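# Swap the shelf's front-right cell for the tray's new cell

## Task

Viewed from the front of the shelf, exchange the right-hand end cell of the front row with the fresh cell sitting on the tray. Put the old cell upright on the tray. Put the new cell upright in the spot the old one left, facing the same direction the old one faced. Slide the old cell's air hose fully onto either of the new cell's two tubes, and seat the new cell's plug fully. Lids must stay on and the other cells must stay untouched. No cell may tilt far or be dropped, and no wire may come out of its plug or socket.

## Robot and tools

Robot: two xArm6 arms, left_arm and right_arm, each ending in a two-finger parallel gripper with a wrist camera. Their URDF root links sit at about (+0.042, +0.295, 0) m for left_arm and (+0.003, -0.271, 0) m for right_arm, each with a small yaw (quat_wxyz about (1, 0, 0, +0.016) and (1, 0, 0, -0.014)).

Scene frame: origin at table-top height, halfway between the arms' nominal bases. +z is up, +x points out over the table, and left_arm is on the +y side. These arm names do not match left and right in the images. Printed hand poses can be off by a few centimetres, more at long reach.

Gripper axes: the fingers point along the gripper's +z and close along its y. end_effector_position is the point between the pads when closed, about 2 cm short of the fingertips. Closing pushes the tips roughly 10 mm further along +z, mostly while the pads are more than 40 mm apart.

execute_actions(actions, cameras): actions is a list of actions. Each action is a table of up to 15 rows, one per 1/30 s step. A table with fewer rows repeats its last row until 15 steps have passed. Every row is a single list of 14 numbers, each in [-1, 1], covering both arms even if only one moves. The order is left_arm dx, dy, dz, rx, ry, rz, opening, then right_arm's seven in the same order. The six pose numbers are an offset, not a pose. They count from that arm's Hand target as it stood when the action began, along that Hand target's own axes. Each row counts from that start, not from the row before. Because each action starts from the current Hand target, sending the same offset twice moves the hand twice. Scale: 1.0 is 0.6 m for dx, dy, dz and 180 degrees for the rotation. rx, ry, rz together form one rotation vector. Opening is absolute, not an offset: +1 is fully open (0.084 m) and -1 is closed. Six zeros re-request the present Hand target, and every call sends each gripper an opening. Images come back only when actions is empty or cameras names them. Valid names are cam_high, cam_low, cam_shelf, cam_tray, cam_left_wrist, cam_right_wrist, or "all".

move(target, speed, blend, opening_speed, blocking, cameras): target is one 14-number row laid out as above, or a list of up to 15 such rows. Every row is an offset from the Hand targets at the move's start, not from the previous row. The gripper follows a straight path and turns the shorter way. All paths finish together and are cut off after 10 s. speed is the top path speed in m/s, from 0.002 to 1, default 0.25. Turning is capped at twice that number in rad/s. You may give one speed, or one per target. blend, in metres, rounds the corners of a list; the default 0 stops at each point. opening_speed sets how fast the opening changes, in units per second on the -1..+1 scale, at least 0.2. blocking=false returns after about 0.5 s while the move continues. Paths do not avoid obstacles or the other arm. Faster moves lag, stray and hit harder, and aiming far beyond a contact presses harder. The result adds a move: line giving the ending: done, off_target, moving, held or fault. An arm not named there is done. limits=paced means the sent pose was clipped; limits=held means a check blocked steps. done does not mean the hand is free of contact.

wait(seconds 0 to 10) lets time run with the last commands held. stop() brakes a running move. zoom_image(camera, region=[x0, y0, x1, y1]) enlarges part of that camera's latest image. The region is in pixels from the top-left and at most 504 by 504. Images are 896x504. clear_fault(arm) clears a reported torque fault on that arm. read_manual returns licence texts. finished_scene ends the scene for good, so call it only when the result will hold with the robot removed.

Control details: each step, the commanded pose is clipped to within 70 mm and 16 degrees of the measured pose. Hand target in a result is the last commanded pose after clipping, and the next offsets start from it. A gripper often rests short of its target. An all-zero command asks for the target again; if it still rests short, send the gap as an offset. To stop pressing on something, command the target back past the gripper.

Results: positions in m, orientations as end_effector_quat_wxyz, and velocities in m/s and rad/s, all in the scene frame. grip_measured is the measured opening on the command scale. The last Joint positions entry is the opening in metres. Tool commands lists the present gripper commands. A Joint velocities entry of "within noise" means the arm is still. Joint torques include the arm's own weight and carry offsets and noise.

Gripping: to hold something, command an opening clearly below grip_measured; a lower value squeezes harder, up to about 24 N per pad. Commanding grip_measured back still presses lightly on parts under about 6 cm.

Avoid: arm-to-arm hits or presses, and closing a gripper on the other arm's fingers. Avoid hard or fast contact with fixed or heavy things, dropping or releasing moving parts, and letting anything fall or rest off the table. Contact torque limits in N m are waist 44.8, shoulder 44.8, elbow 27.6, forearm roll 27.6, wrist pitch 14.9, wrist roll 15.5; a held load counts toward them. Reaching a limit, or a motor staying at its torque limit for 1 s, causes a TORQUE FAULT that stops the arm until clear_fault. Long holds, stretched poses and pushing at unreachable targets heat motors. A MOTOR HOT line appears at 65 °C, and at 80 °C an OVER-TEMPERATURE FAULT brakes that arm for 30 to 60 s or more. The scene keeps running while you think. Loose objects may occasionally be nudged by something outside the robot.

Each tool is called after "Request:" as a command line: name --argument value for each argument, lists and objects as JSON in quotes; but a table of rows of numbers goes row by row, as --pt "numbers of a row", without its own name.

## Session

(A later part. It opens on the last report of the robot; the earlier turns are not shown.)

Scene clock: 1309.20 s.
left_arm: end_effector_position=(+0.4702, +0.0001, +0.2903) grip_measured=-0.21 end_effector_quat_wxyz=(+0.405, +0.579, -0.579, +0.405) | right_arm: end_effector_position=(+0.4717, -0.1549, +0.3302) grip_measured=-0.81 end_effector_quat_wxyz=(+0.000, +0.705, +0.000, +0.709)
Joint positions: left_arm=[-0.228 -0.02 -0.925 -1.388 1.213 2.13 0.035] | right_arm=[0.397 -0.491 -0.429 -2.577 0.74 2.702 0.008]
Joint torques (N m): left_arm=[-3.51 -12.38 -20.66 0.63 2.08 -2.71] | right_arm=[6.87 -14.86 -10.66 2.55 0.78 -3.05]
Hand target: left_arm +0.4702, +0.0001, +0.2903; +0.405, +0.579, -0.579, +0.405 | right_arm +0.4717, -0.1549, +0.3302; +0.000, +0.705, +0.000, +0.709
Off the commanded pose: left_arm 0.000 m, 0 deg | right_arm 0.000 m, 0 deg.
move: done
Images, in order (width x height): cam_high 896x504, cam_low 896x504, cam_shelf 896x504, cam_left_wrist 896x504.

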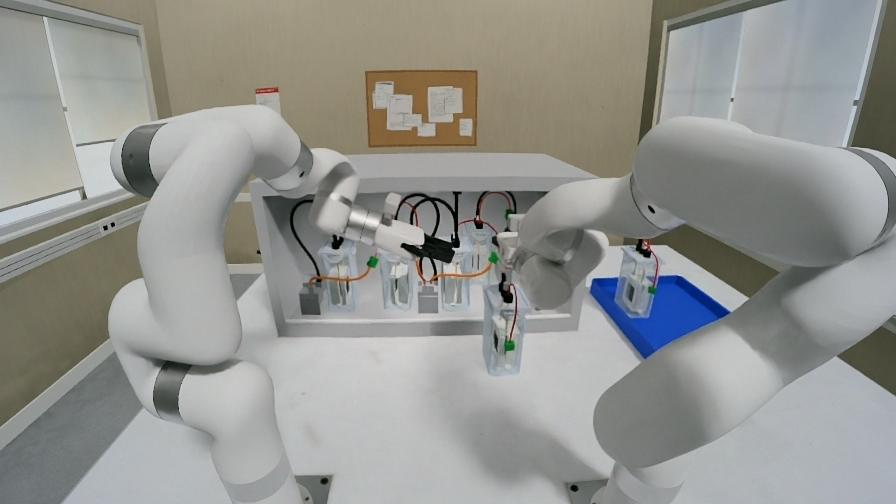

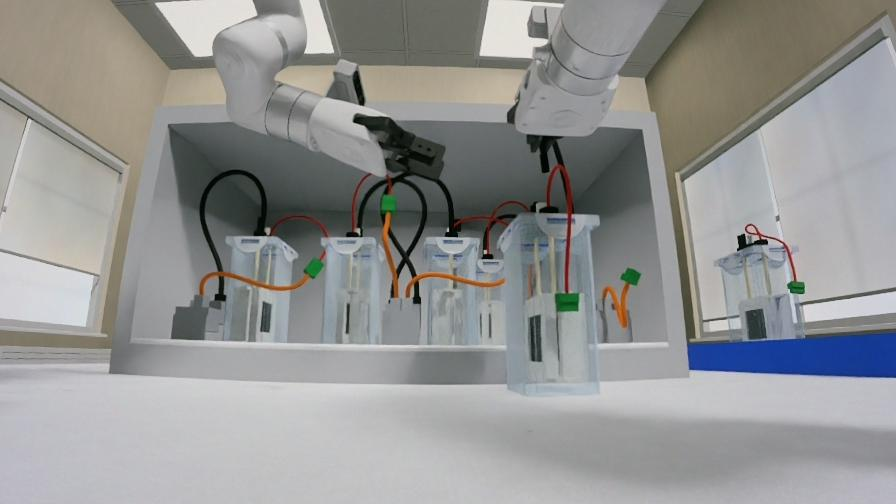

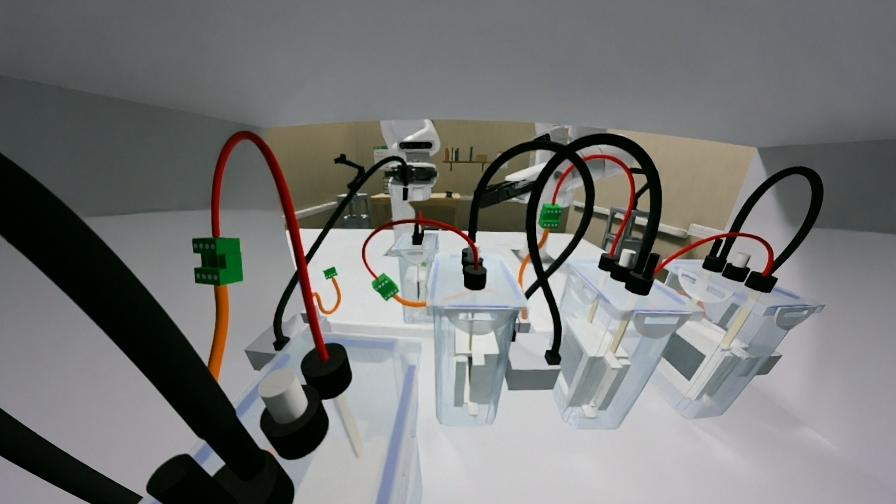

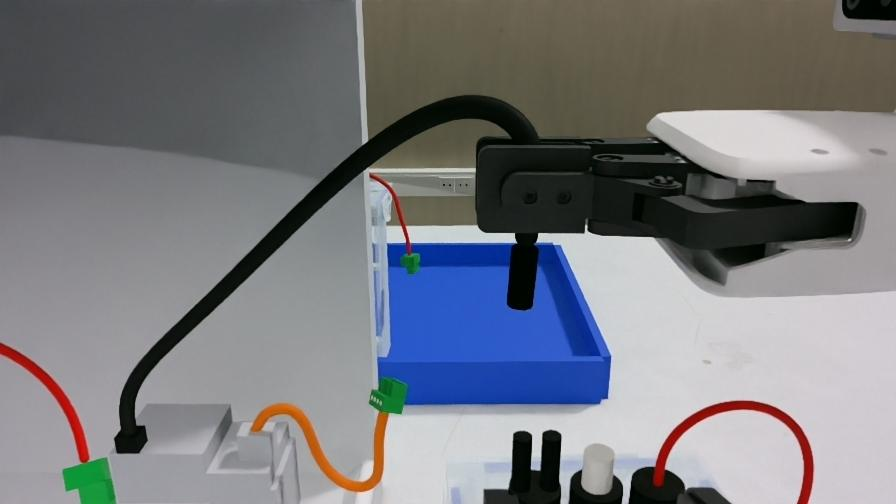

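Request:
move --target '[0,0,0,0,0,0,-0.2, -0.05,-0.0267,0,0,0,0,-1]' --speed 0.05 --cameras '["cam_shelf","cam_left_wrist","cam_low","cam_high"]'

Request:
zoom_image --camera "cam_shelf" --region '[370, 140, 460, 270]'

Request:
zoom_image --camera "cam_low" --region '[490, 110, 620, 240]'

Request:
zoom_image --camera "cam_left_wrist" --region '[380, 200, 700, 504]'

Request:
zoom_image --camera "cam_high" --region '[460, 220, 580, 340]'

Scene clock: 1320.30 s.
left_arm: end_effector_position=(+0.4702, +0.0001, +0.2903) grip_measured=-0.21 end_effector_quat_wxyz=(+0.405, +0.579, -0.579, +0.405) | right_arm: end_effector_position=(+0.4718, -0.1389, +0.3002) grip_measured=-0.81 end_effector_quat_wxyz=(+0.000, +0.705, +0.000, +0.709)
Joint positions: left_arm=[-0.228 -0.02 -0.925 -1.388 1.213 2.13 0.035] | right_arm=[0.466 -0.397 -0.407 -2.551 0.866 2.729 0.008]
Joint torques (N m): left_arm=[-3.36 -12.38 -20.58 0.68 2.08 -2.72] | right_arm=[6.31 -3.46 -9.27 2.63 2.44 2.57]
Hand target: left_arm +0.4702, +0.0001, +0.2903; +0.405, +0.579, -0.579, +0.405 | right_arm +0.4718, -0.1389, +0.3002; +0.000, +0.705, +0.000, +0.709
Off the commanded pose: left_arm 0.000 m, 0 deg | right_arm 0.000 m, 0 deg.
move: done
Images, in order (width x height): cam_high 896x504, cam_low 896x504, cam_shelf 896x504, cam_left_wrist 896x504.

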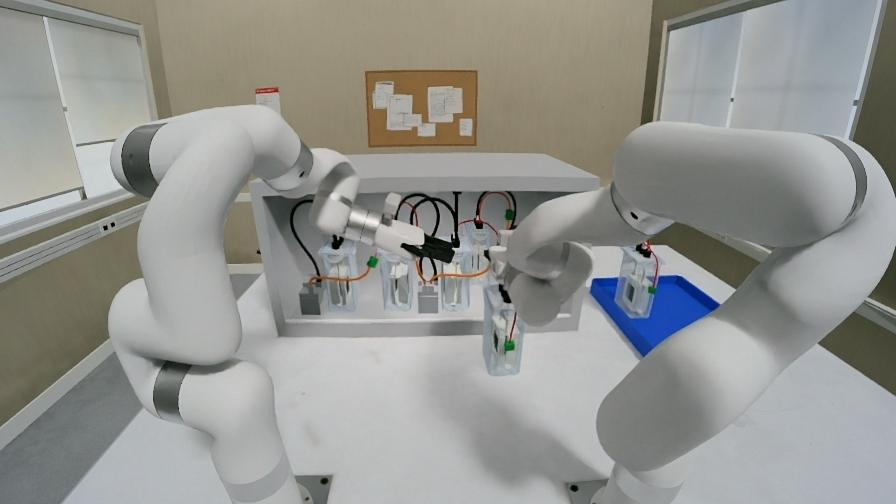

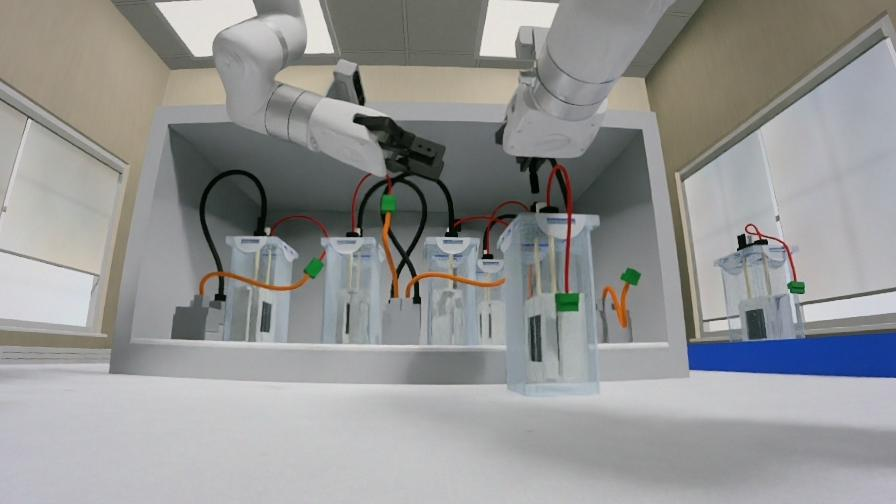

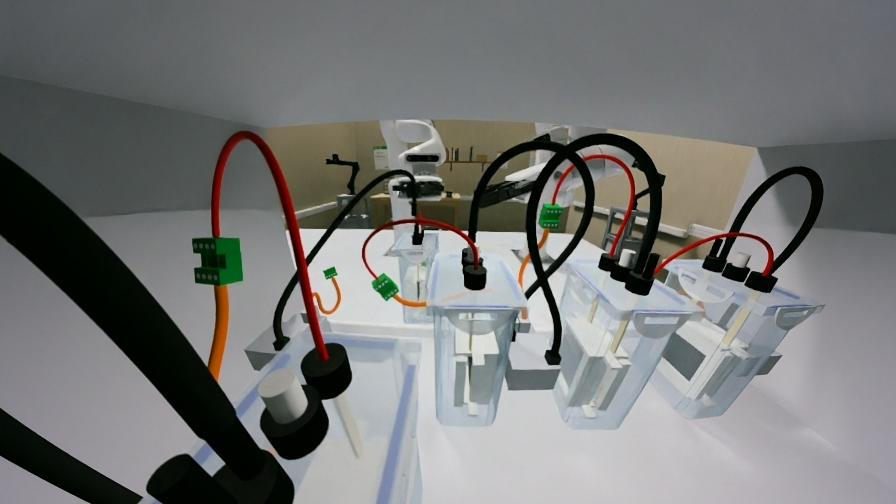

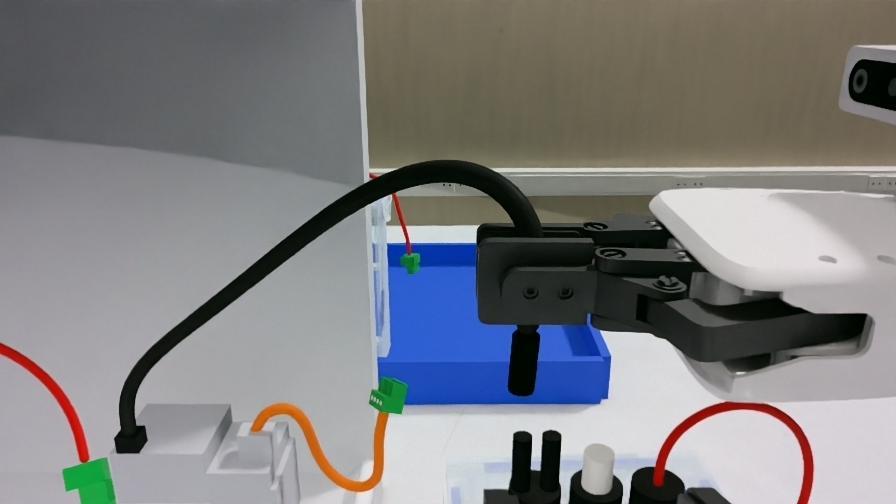

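Scaled by 3.877.

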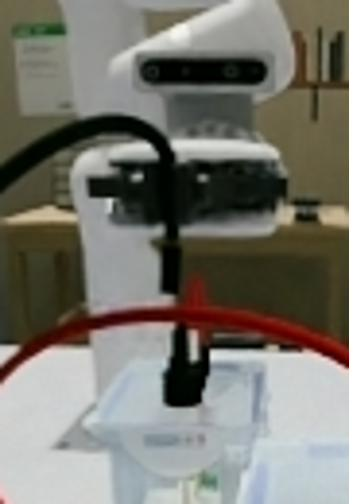

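Scaled by 3.877.

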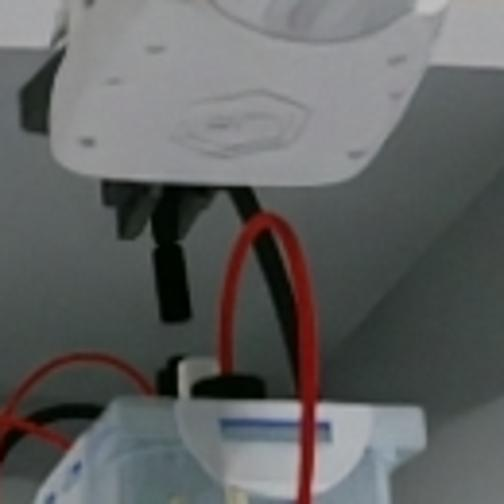

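Scaled by 1.575.

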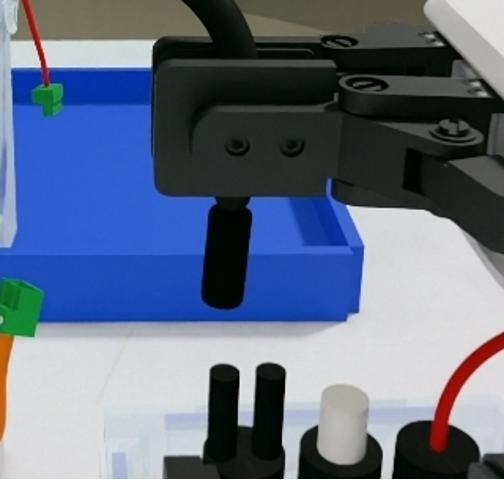

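Scaled by 4.200.

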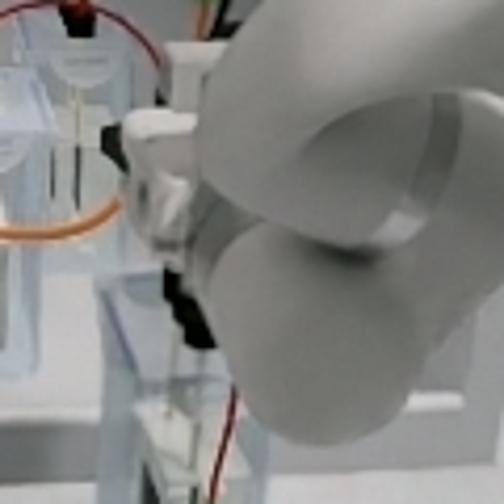

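Request:
move --target '[0,0,0,0,0,0,-0.2, -0.0167,-0.005,-0.0017,0,0,0,-1]' --speed 0.03 --cameras '["cam_shelf","cam_left_wrist","cam_low"]'

Request:
zoom_image --camera "cam_shelf" --region '[390, 180, 450, 260]'

Request:
zoom_image --camera "cam_low" --region '[510, 150, 590, 230]'

Request:
zoom_image --camera "cam_left_wrist" --region '[450, 340, 650, 504]'

Scene clock: 1332.47 s.
left_arm: end_effector_position=(+0.4702, +0.0001, +0.2903) grip_measured=-0.21 end_effector_quat_wxyz=(+0.405, +0.579, -0.579, +0.405) | right_arm: end_effector_position=(+0.4709, -0.1359, +0.2902) grip_measured=-0.81 end_effector_quat_wxyz=(+0.000, +0.705, +0.000, +0.709)
Joint positions: left_arm=[-0.228 -0.02 -0.925 -1.388 1.213 2.13 0.035] | right_arm=[0.483 -0.369 -0.397 -2.548 0.904 2.743 0.008]
Joint torques (N m): left_arm=[-3.47 -12.49 -20.47 0.65 2.1 -2.75] | right_arm=[6.7 -3.83 -9.14 2.64 2.33 2.61]
Hand target: left_arm +0.4702, +0.0001, +0.2903; +0.405, +0.579, -0.579, +0.405 | right_arm +0.4709, -0.1359, +0.2902; +0.000, +0.705, +0.000, +0.709
Off the commanded pose: left_arm 0.000 m, 0 deg | right_arm 0.000 m, 0 deg.
move: done
Images, in order (width x height): cam_low 896x504, cam_shelf 896x504, cam_left_wrist 896x504.

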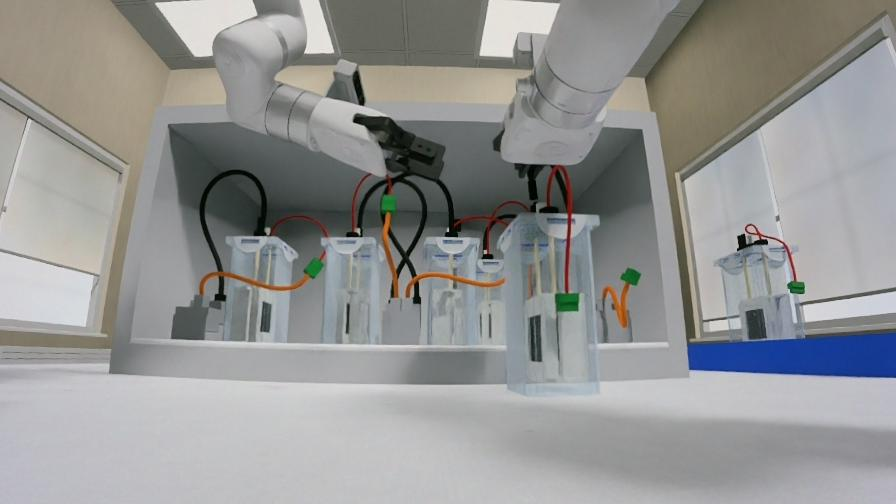

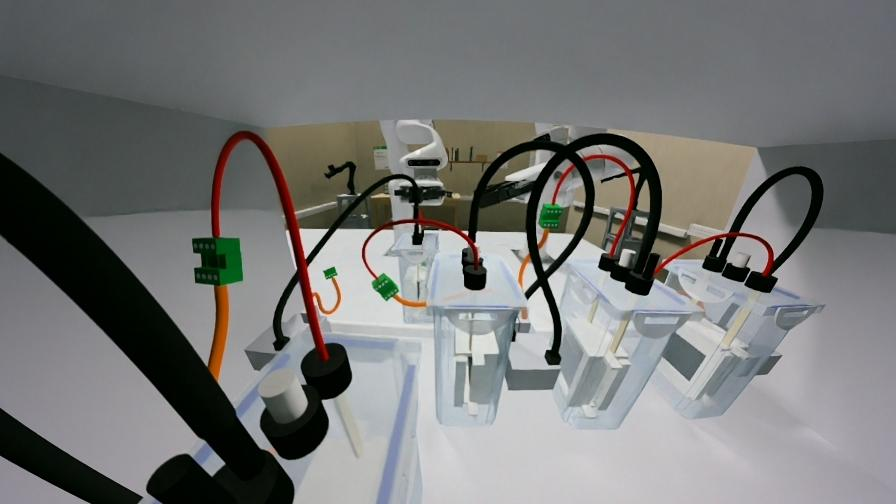

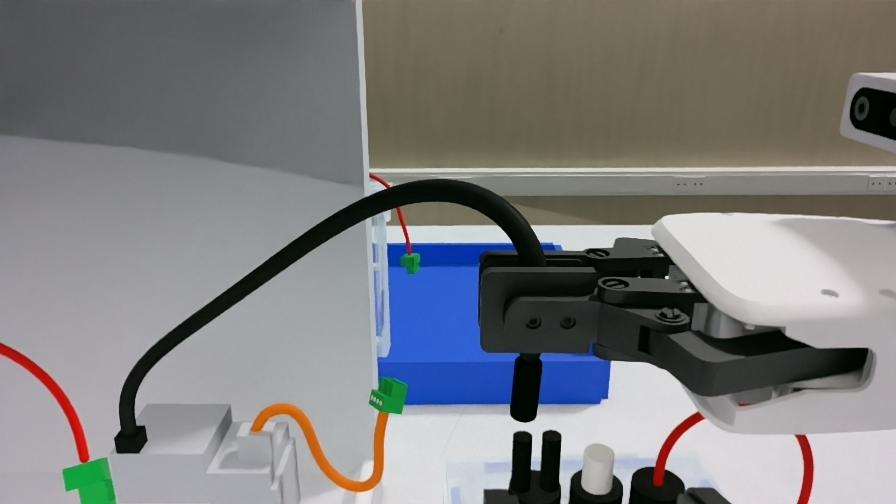

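Scaled by 6.300.

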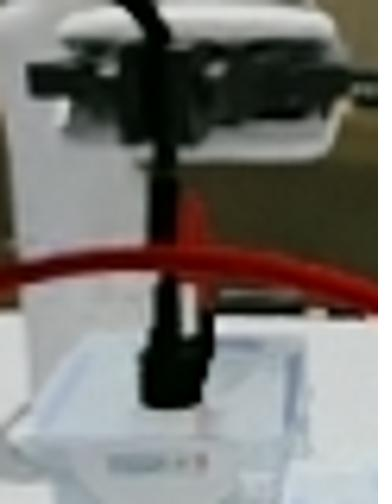

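Scaled by 6.300.

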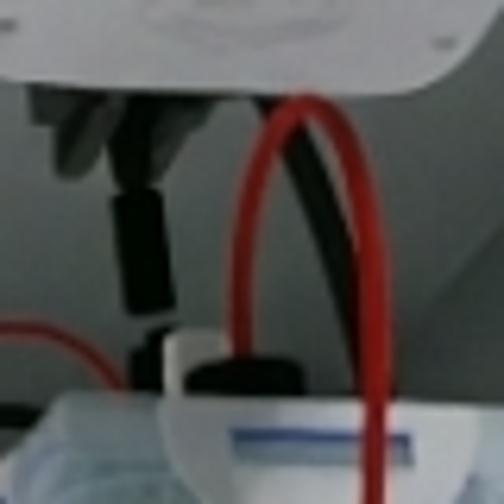

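Scaled by 2.520.

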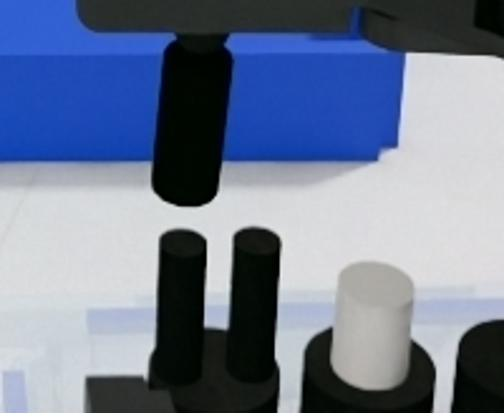

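Request:
move --target '[0,0,0,0,0,0,-0.2, -0.0117,0,0.001,0,0,0,-1]' --speed 0.02 --cameras '["cam_shelf","cam_left_wrist","cam_low"]'

Request:
zoom_image --camera "cam_left_wrist" --region '[450, 340, 650, 504]'

Request:
zoom_image --camera "cam_low" --region '[510, 150, 590, 230]'

Request:
zoom_image --camera "cam_shelf" --region '[390, 180, 450, 260]'

Scene clock: 1345.73 s.
left_arm: end_effector_position=(+0.4702, +0.0001, +0.2903) grip_measured=-0.21 end_effector_quat_wxyz=(+0.405, +0.579, -0.579, +0.405) | right_arm: end_effector_position=(+0.4715, -0.1359, +0.2832) grip_measured=-0.81 end_effector_quat_wxyz=(+0.000, +0.705, +0.000, +0.709)
Joint positions: left_arm=[-0.228 -0.02 -0.925 -1.388 1.213 2.13 0.035] | right_arm=[0.486 -0.347 -0.393 -2.556 0.927 2.759 0.008]
Joint torques (N m): left_arm=[-3.51 -12.3 -20.45 0.68 2.06 -2.69] | right_arm=[6.21 -3.47 -9.04 -3.19 2.52 2.55]
Hand target: left_arm +0.4702, +0.0001, +0.2903; +0.405, +0.579, -0.579, +0.405 | right_arm +0.4715, -0.1359, +0.2832; +0.000, +0.705, +0.000, +0.709
Off the commanded pose: left_arm 0.000 m, 0 deg | right_arm 0.000 m, 0 deg.
move: done
Images, in order (width x height): cam_low 896x504, cam_shelf 896x504, cam_left_wrist 896x504.

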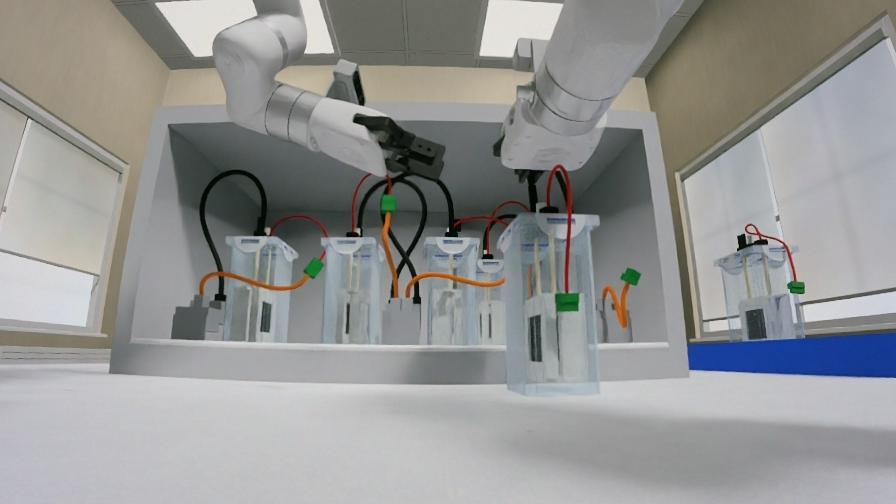

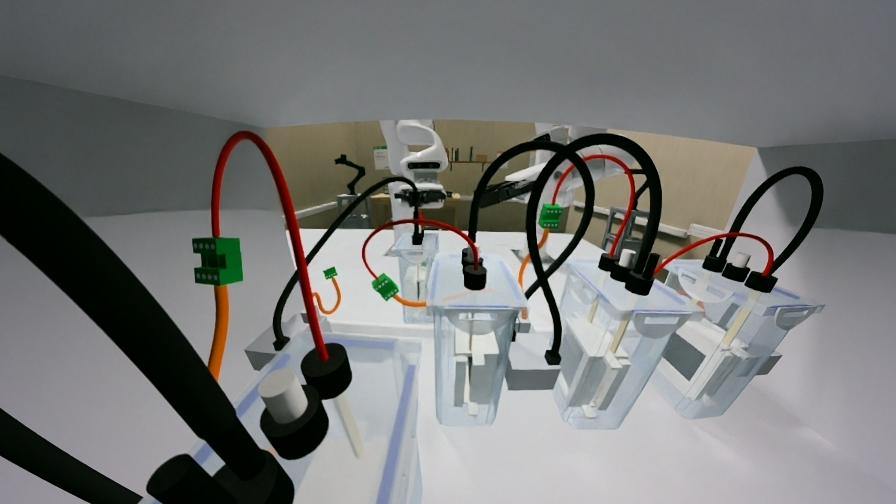

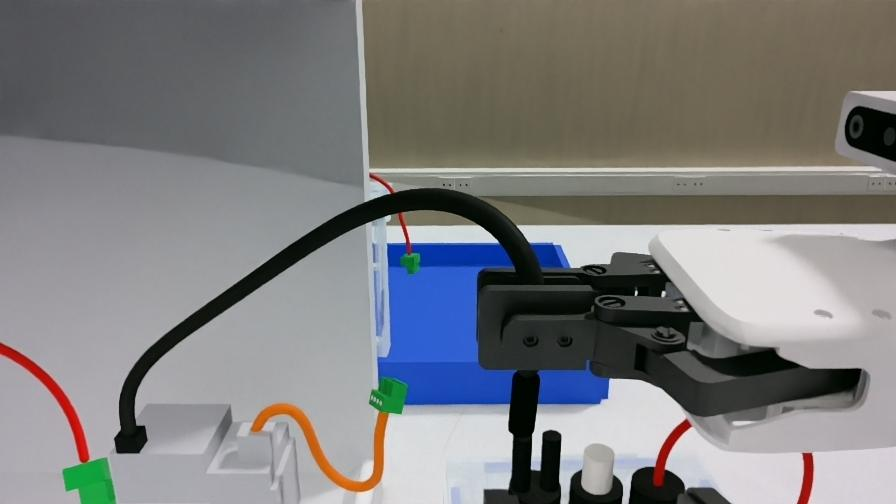

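Scaled by 2.520.

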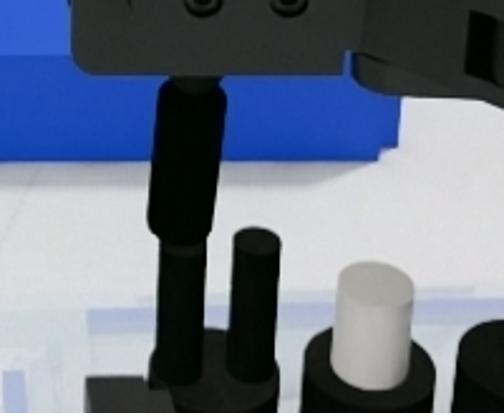

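Scaled by 6.300.

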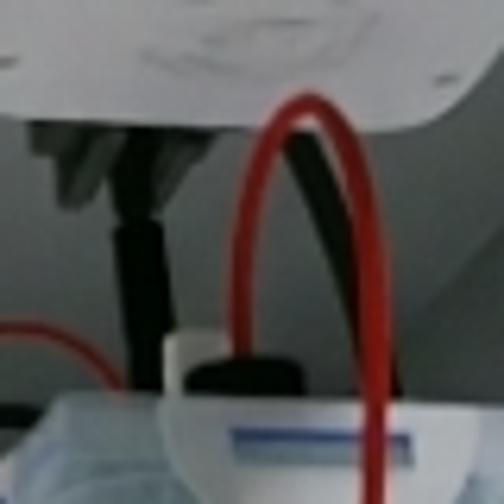

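Scaled by 6.300.

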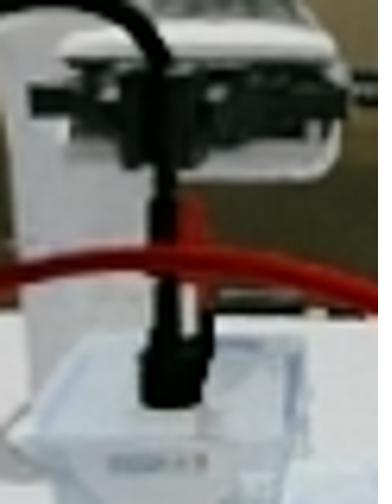

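Request:
move --target '[0,0,0,0,0,0,-0.2, -0.0067,0,0,0,0,0,-1]' --speed 0.02 --cameras '["cam_left_wrist"]'

Request:
zoom_image --camera "cam_left_wrist" --region '[450, 340, 650, 504]'

Request:
move --target '[0,0,0,0,0,0,-0.2, -0.0067,0,0,0,0,0,-1]' --speed 0.02 --cameras '["cam_left_wrist"]'

Request:
zoom_image --camera "cam_left_wrist" --region '[450, 340, 650, 504]'

Scene clock: 1352.83 s.
left_arm: end_effector_position=(+0.4702, +0.0001, +0.2903) grip_measured=-0.21 end_effector_quat_wxyz=(+0.405, +0.579, -0.579, +0.405) | right_arm: end_effector_position=(+0.4715, -0.1359, +0.2791) grip_measured=-0.81 end_effector_quat_wxyz=(+0.000, +0.705, +0.000, +0.709)
Joint positions: left_arm=[-0.228 -0.02 -0.925 -1.388 1.213 2.13 0.035] | right_arm=[0.488 -0.336 -0.389 -2.559 0.94 2.768 0.008]
Joint torques (N m): left_arm=[-3.51 -12.51 -20.28 0.59 2.03 -2.73] | right_arm=[6.1 -3.47 -8.69 -3.21 2.35 2.62]
Hand target: left_arm +0.4702, +0.0001, +0.2903; +0.405, +0.579, -0.579, +0.405 | right_arm +0.4715, -0.1359, +0.2791; +0.000, +0.705, +0.000, +0.709
Off the commanded pose: left_arm 0.000 m, 0 deg | right_arm 0.000 m, 0 deg.
move: done
Images, in order (width x height): cam_left_wrist 896x504.

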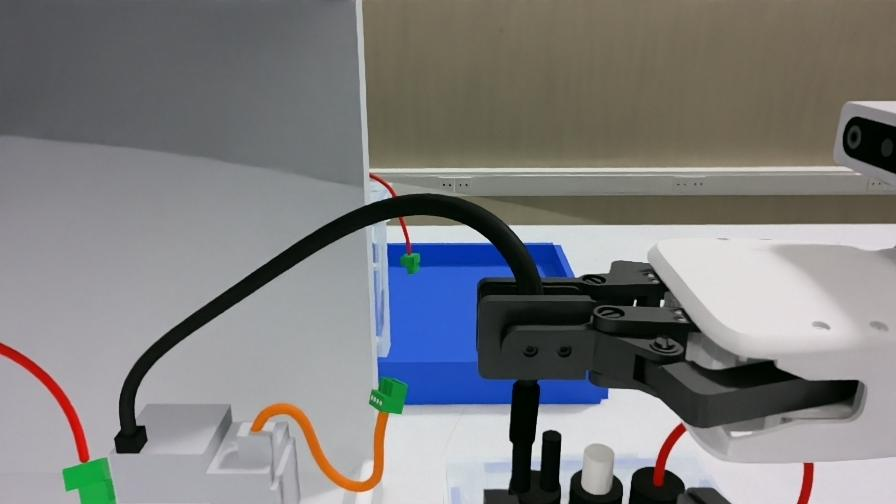

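Scaled by 2.520.

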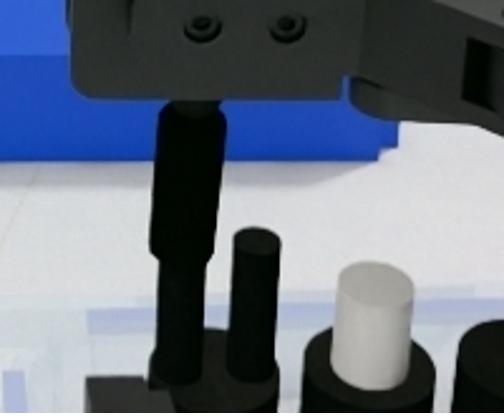

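Scene clock: 1353.57 s.
left_arm: end_effector_position=(+0.4702, +0.0001, +0.2903) grip_measured=-0.21 end_effector_quat_wxyz=(+0.405, +0.579, -0.579, +0.405) | right_arm: end_effector_position=(+0.4716, -0.1359, +0.2751) grip_measured=-0.81 end_effector_quat_wxyz=(+0.000, +0.705, +0.000, +0.709)
Joint positions: left_arm=[-0.228 -0.02 -0.925 -1.388 1.213 2.13 0.035] | right_arm=[0.491 -0.324 -0.386 -2.563 0.954 2.777 0.008]
Joint torques (N m): left_arm=[-3.44 -12.38 -20.33 0.64 2.05 -2.7] | right_arm=[6.14 -3.31 -8.5 -3.09 2.35 2.63]
Hand target: left_arm +0.4702, +0.0001, +0.2903; +0.405, +0.579, -0.579, +0.405 | right_arm +0.4716, -0.1359, +0.2751; +0.000, +0.705, +0.000, +0.709
Off the commanded pose: left_arm 0.000 m, 0 deg | right_arm 0.000 m, 0 deg.
move: done
Images, in order (width x height): cam_left_wrist 896x504.

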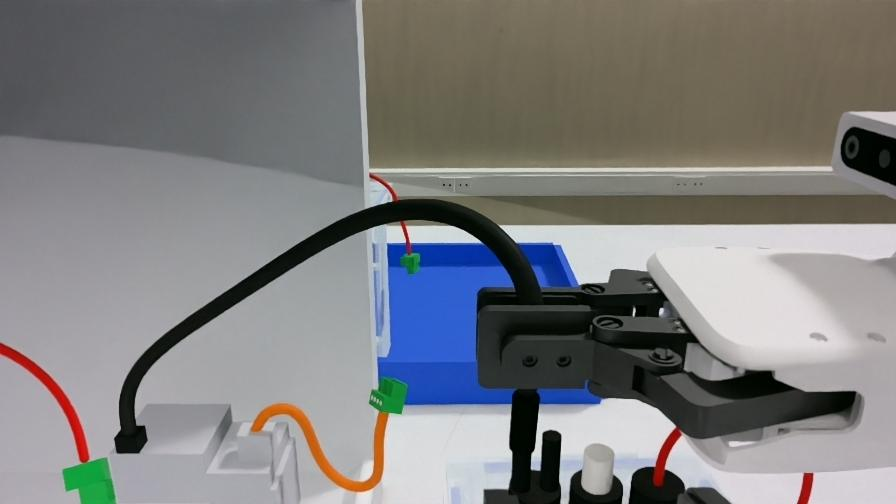

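Scaled by 2.520.

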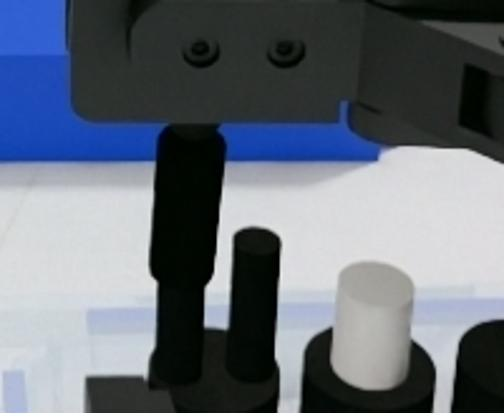

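Request:
move --target '[0,0,0,0,0,0,-0.2, -0.0133,0,0,0,0,0,-1]' --speed 0.02 --cameras '["cam_left_wrist","cam_shelf","cam_low"]'

Request:
zoom_image --camera "cam_left_wrist" --region '[450, 340, 650, 504]'

Request:
zoom_image --camera "cam_low" --region '[510, 150, 590, 230]'

Request:
zoom_image --camera "cam_shelf" --region '[390, 180, 450, 260]'

Scene clock: 1359.00 s.
left_arm: end_effector_position=(+0.4702, +0.0001, +0.2903) grip_measured=-0.21 end_effector_quat_wxyz=(+0.405, +0.579, -0.579, +0.405) | right_arm: end_effector_position=(+0.4716, -0.1359, +0.2672) grip_measured=-0.81 end_effector_quat_wxyz=(+0.000, +0.705, +0.000, +0.709)
Joint positions: left_arm=[-0.228 -0.02 -0.925 -1.388 1.213 2.13 0.035] | right_arm=[0.495 -0.299 -0.381 -2.569 0.981 2.794 0.008]
Joint torques (N m): left_arm=[-3.4 -12.58 -20.27 0.57 2.1 -2.65] | right_arm=[6.25 -2.95 -7.2 -3.12 1.88 2.49]
Hand target: left_arm +0.4702, +0.0001, +0.2903; +0.405, +0.579, -0.579, +0.405 | right_arm +0.4716, -0.1359, +0.2671; +0.000, +0.705, +0.000, +0.709
Off the commanded pose: left_arm 0.000 m, 0 deg | right_arm 0.000 m, 0 deg.
move: done
Images, in order (width x height): cam_low 896x504, cam_shelf 896x504, cam_left_wrist 896x504.

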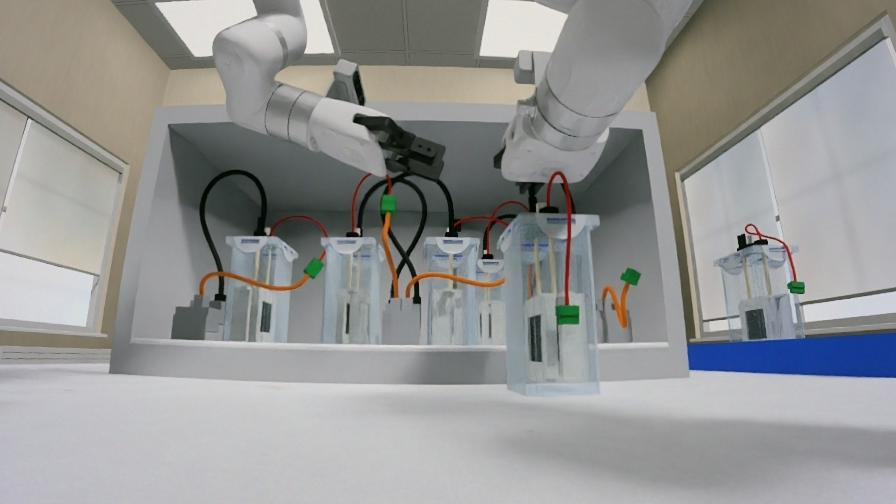

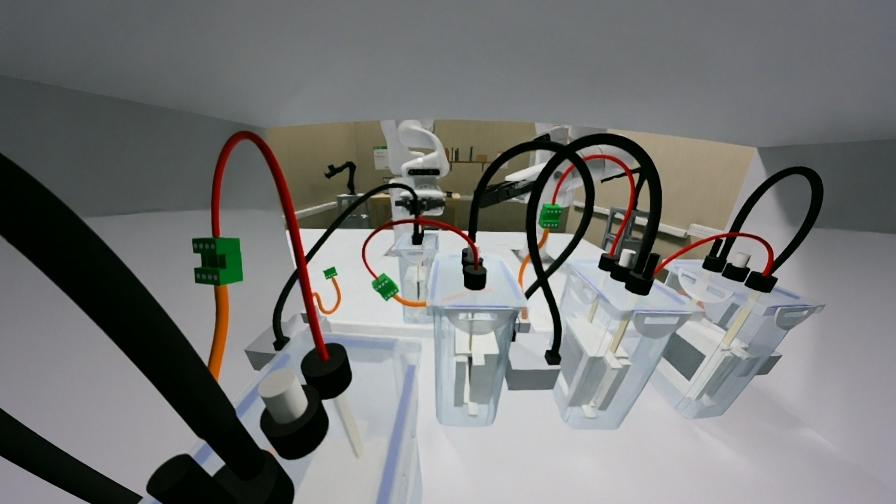

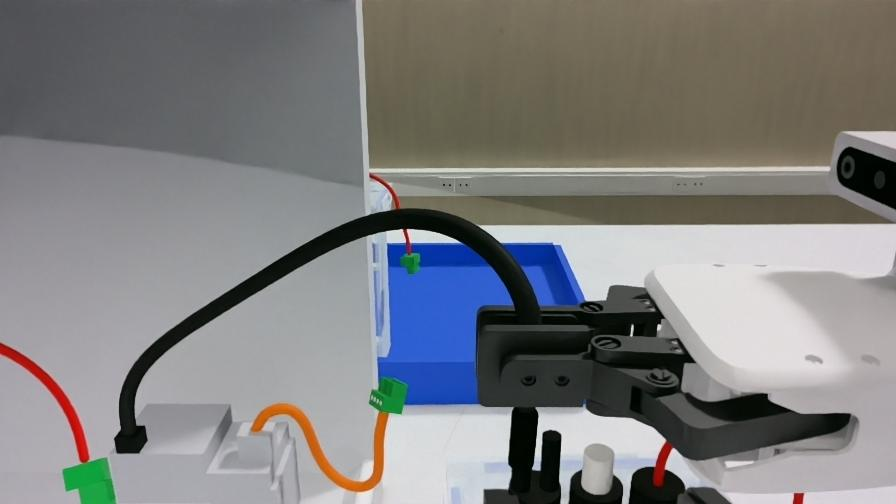

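Scaled by 2.520.

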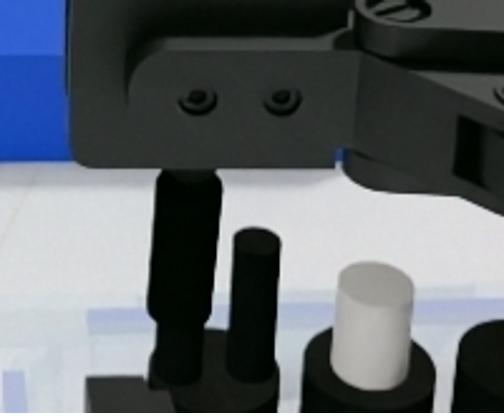

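Scaled by 6.300.

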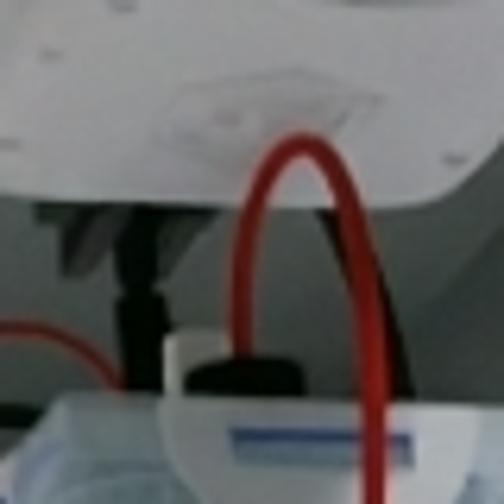

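Scaled by 6.300.

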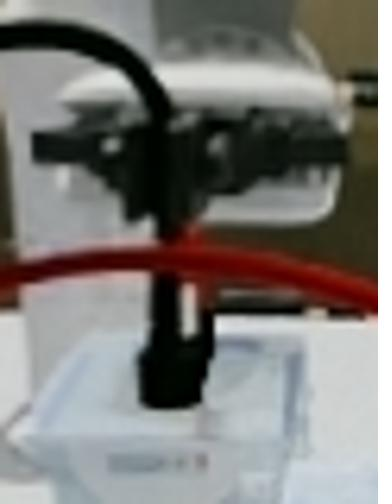

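Request:
move --target '[0,0,0,0,0,0,-0.2, -0.01,0,0,0,0,0,-1]' --speed 0.02 --cameras '["cam_left_wrist"]'

Request:
zoom_image --camera "cam_left_wrist" --region '[450, 340, 650, 504]'

Scene clock: 1366.57 s.
left_arm: end_effector_position=(+0.4702, +0.0001, +0.2903) grip_measured=-0.21 end_effector_quat_wxyz=(+0.405, +0.579, -0.579, +0.405) | right_arm: end_effector_position=(+0.4717, -0.1359, +0.2612) grip_measured=-0.81 end_effector_quat_wxyz=(+0.000, +0.705, +0.000, +0.709)
Joint positions: left_arm=[-0.228 -0.02 -0.925 -1.388 1.213 2.13 0.035] | right_arm=[0.498 -0.28 -0.377 -2.573 1.001 2.807 0.008]
Joint torques (N m): left_arm=[-3.46 -12.55 -20.13 0.55 2.04 -2.6] | right_arm=[6.72 -1.53 -5.87 -3.18 1.29 2.55]
Hand target: left_arm +0.4702, +0.0001, +0.2903; +0.405, +0.579, -0.579, +0.405 | right_arm +0.4717, -0.1359, +0.2611; +0.000, +0.705, +0.000, +0.709
Off the commanded pose: left_arm 0.000 m, 0 deg | right_arm 0.000 m, 0 deg.
move: done
Images, in order (width x height): cam_left_wrist 896x504.

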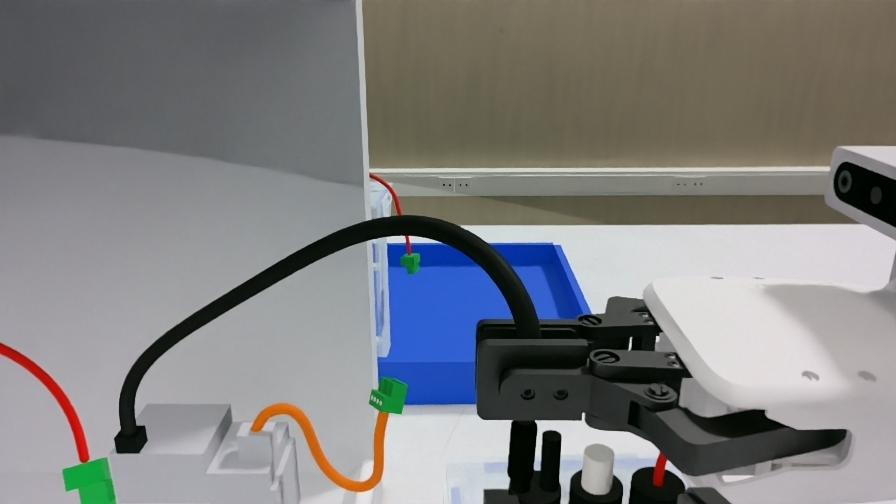

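Scaled by 2.520.

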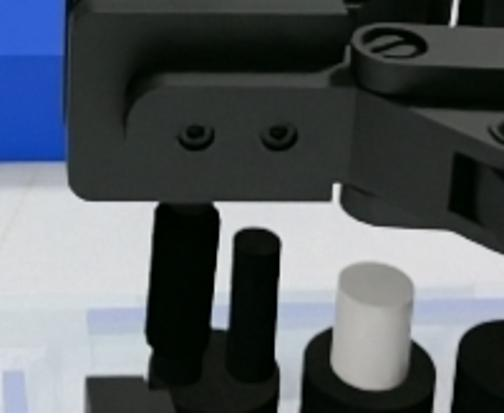

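Request:
move --target '[0,0,0,0,0,0,-0.2, -0.0067,0,0,0,0,0,-1]' --speed 0.02 --cameras '["cam_left_wrist"]'

Request:
zoom_image --camera "cam_left_wrist" --region '[450, 340, 650, 504]'

Request:
move --target '[0,0,0,0,0,0,-0.2, -0.005,0,0,0,0,0,-1]' --speed 0.02 --cameras '["cam_left_wrist"]'

Request:
zoom_image --camera "cam_left_wrist" --region '[450, 340, 650, 504]'

Scene clock: 1372.97 s.
left_arm: end_effector_position=(+0.4702, +0.0001, +0.2903) grip_measured=-0.21 end_effector_quat_wxyz=(+0.405, +0.579, -0.579, +0.405) | right_arm: end_effector_position=(+0.4717, -0.1359, +0.2571) grip_measured=-0.81 end_effector_quat_wxyz=(+0.000, +0.705, +0.000, +0.709)
Joint positions: left_arm=[-0.228 -0.02 -0.925 -1.388 1.213 2.13 0.035] | right_arm=[0.5 -0.267 -0.374 -2.576 1.015 2.815 0.008]
Joint torques (N m): left_arm=[-3.4 -12.65 -20.12 0.53 2.02 -2.64] | right_arm=[7.11 -1.22 -5.18 -3 0.96 2.55]
Hand target: left_arm +0.4702, +0.0001, +0.2903; +0.405, +0.579, -0.579, +0.405 | right_arm +0.4717, -0.1359, +0.2571; +0.000, +0.705, +0.000, +0.709
Off the commanded pose: left_arm 0.000 m, 0 deg | right_arm 0.000 m, 0 deg.
move: done
Images, in order (width x height): cam_left_wrist 896x504.

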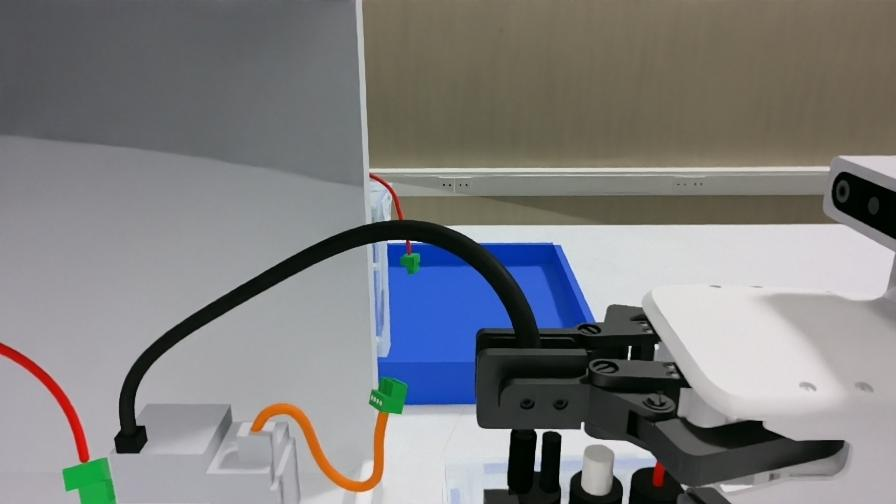

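Scaled by 2.520.

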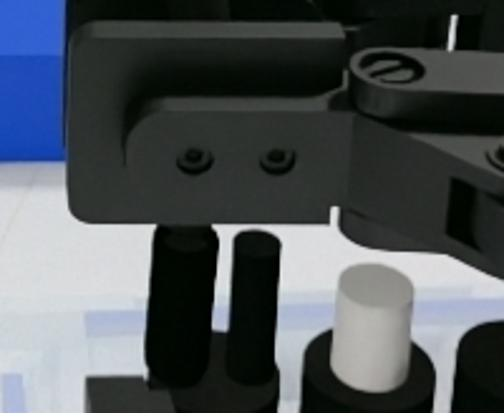

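Scene clock: 1373.67 s.
left_arm: end_effector_position=(+0.4702, +0.0001, +0.2903) grip_measured=-0.21 end_effector_quat_wxyz=(+0.405, +0.579, -0.579, +0.405) | right_arm: end_effector_position=(+0.4718, -0.1359, +0.2543) grip_measured=-0.81 end_effector_quat_wxyz=(+0.000, +0.705, +0.000, +0.710)
Joint positions: left_arm=[-0.228 -0.02 -0.925 -1.388 1.213 2.13 0.035] | right_arm=[0.502 -0.257 -0.373 -2.578 1.025 2.821 0.008]
Joint torques (N m): left_arm=[-3.5 -12.47 -19.98 0.57 2.02 -2.6] | right_arm=[6.22 6.39 1.39 -1.9 -1.83 2.66]
Hand target: left_arm +0.4702, +0.0001, +0.2903; +0.405, +0.579, -0.579, +0.405 | right_arm +0.4717, -0.1359, +0.2541; +0.000, +0.705, +0.000, +0.709
Off the commanded pose: left_arm 0.000 m, 0 deg | right_arm 0.000 m, 0 deg.
move: done
Images, in order (width x height): cam_left_wrist 896x504.

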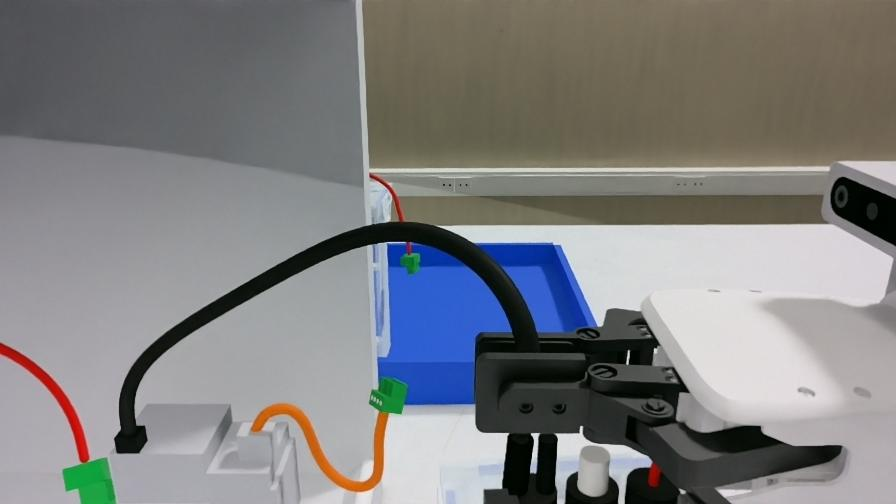

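Scaled by 2.520.

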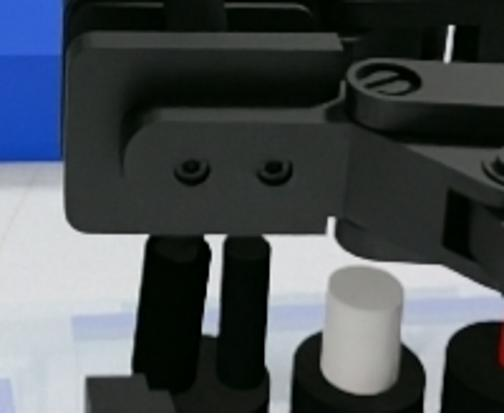

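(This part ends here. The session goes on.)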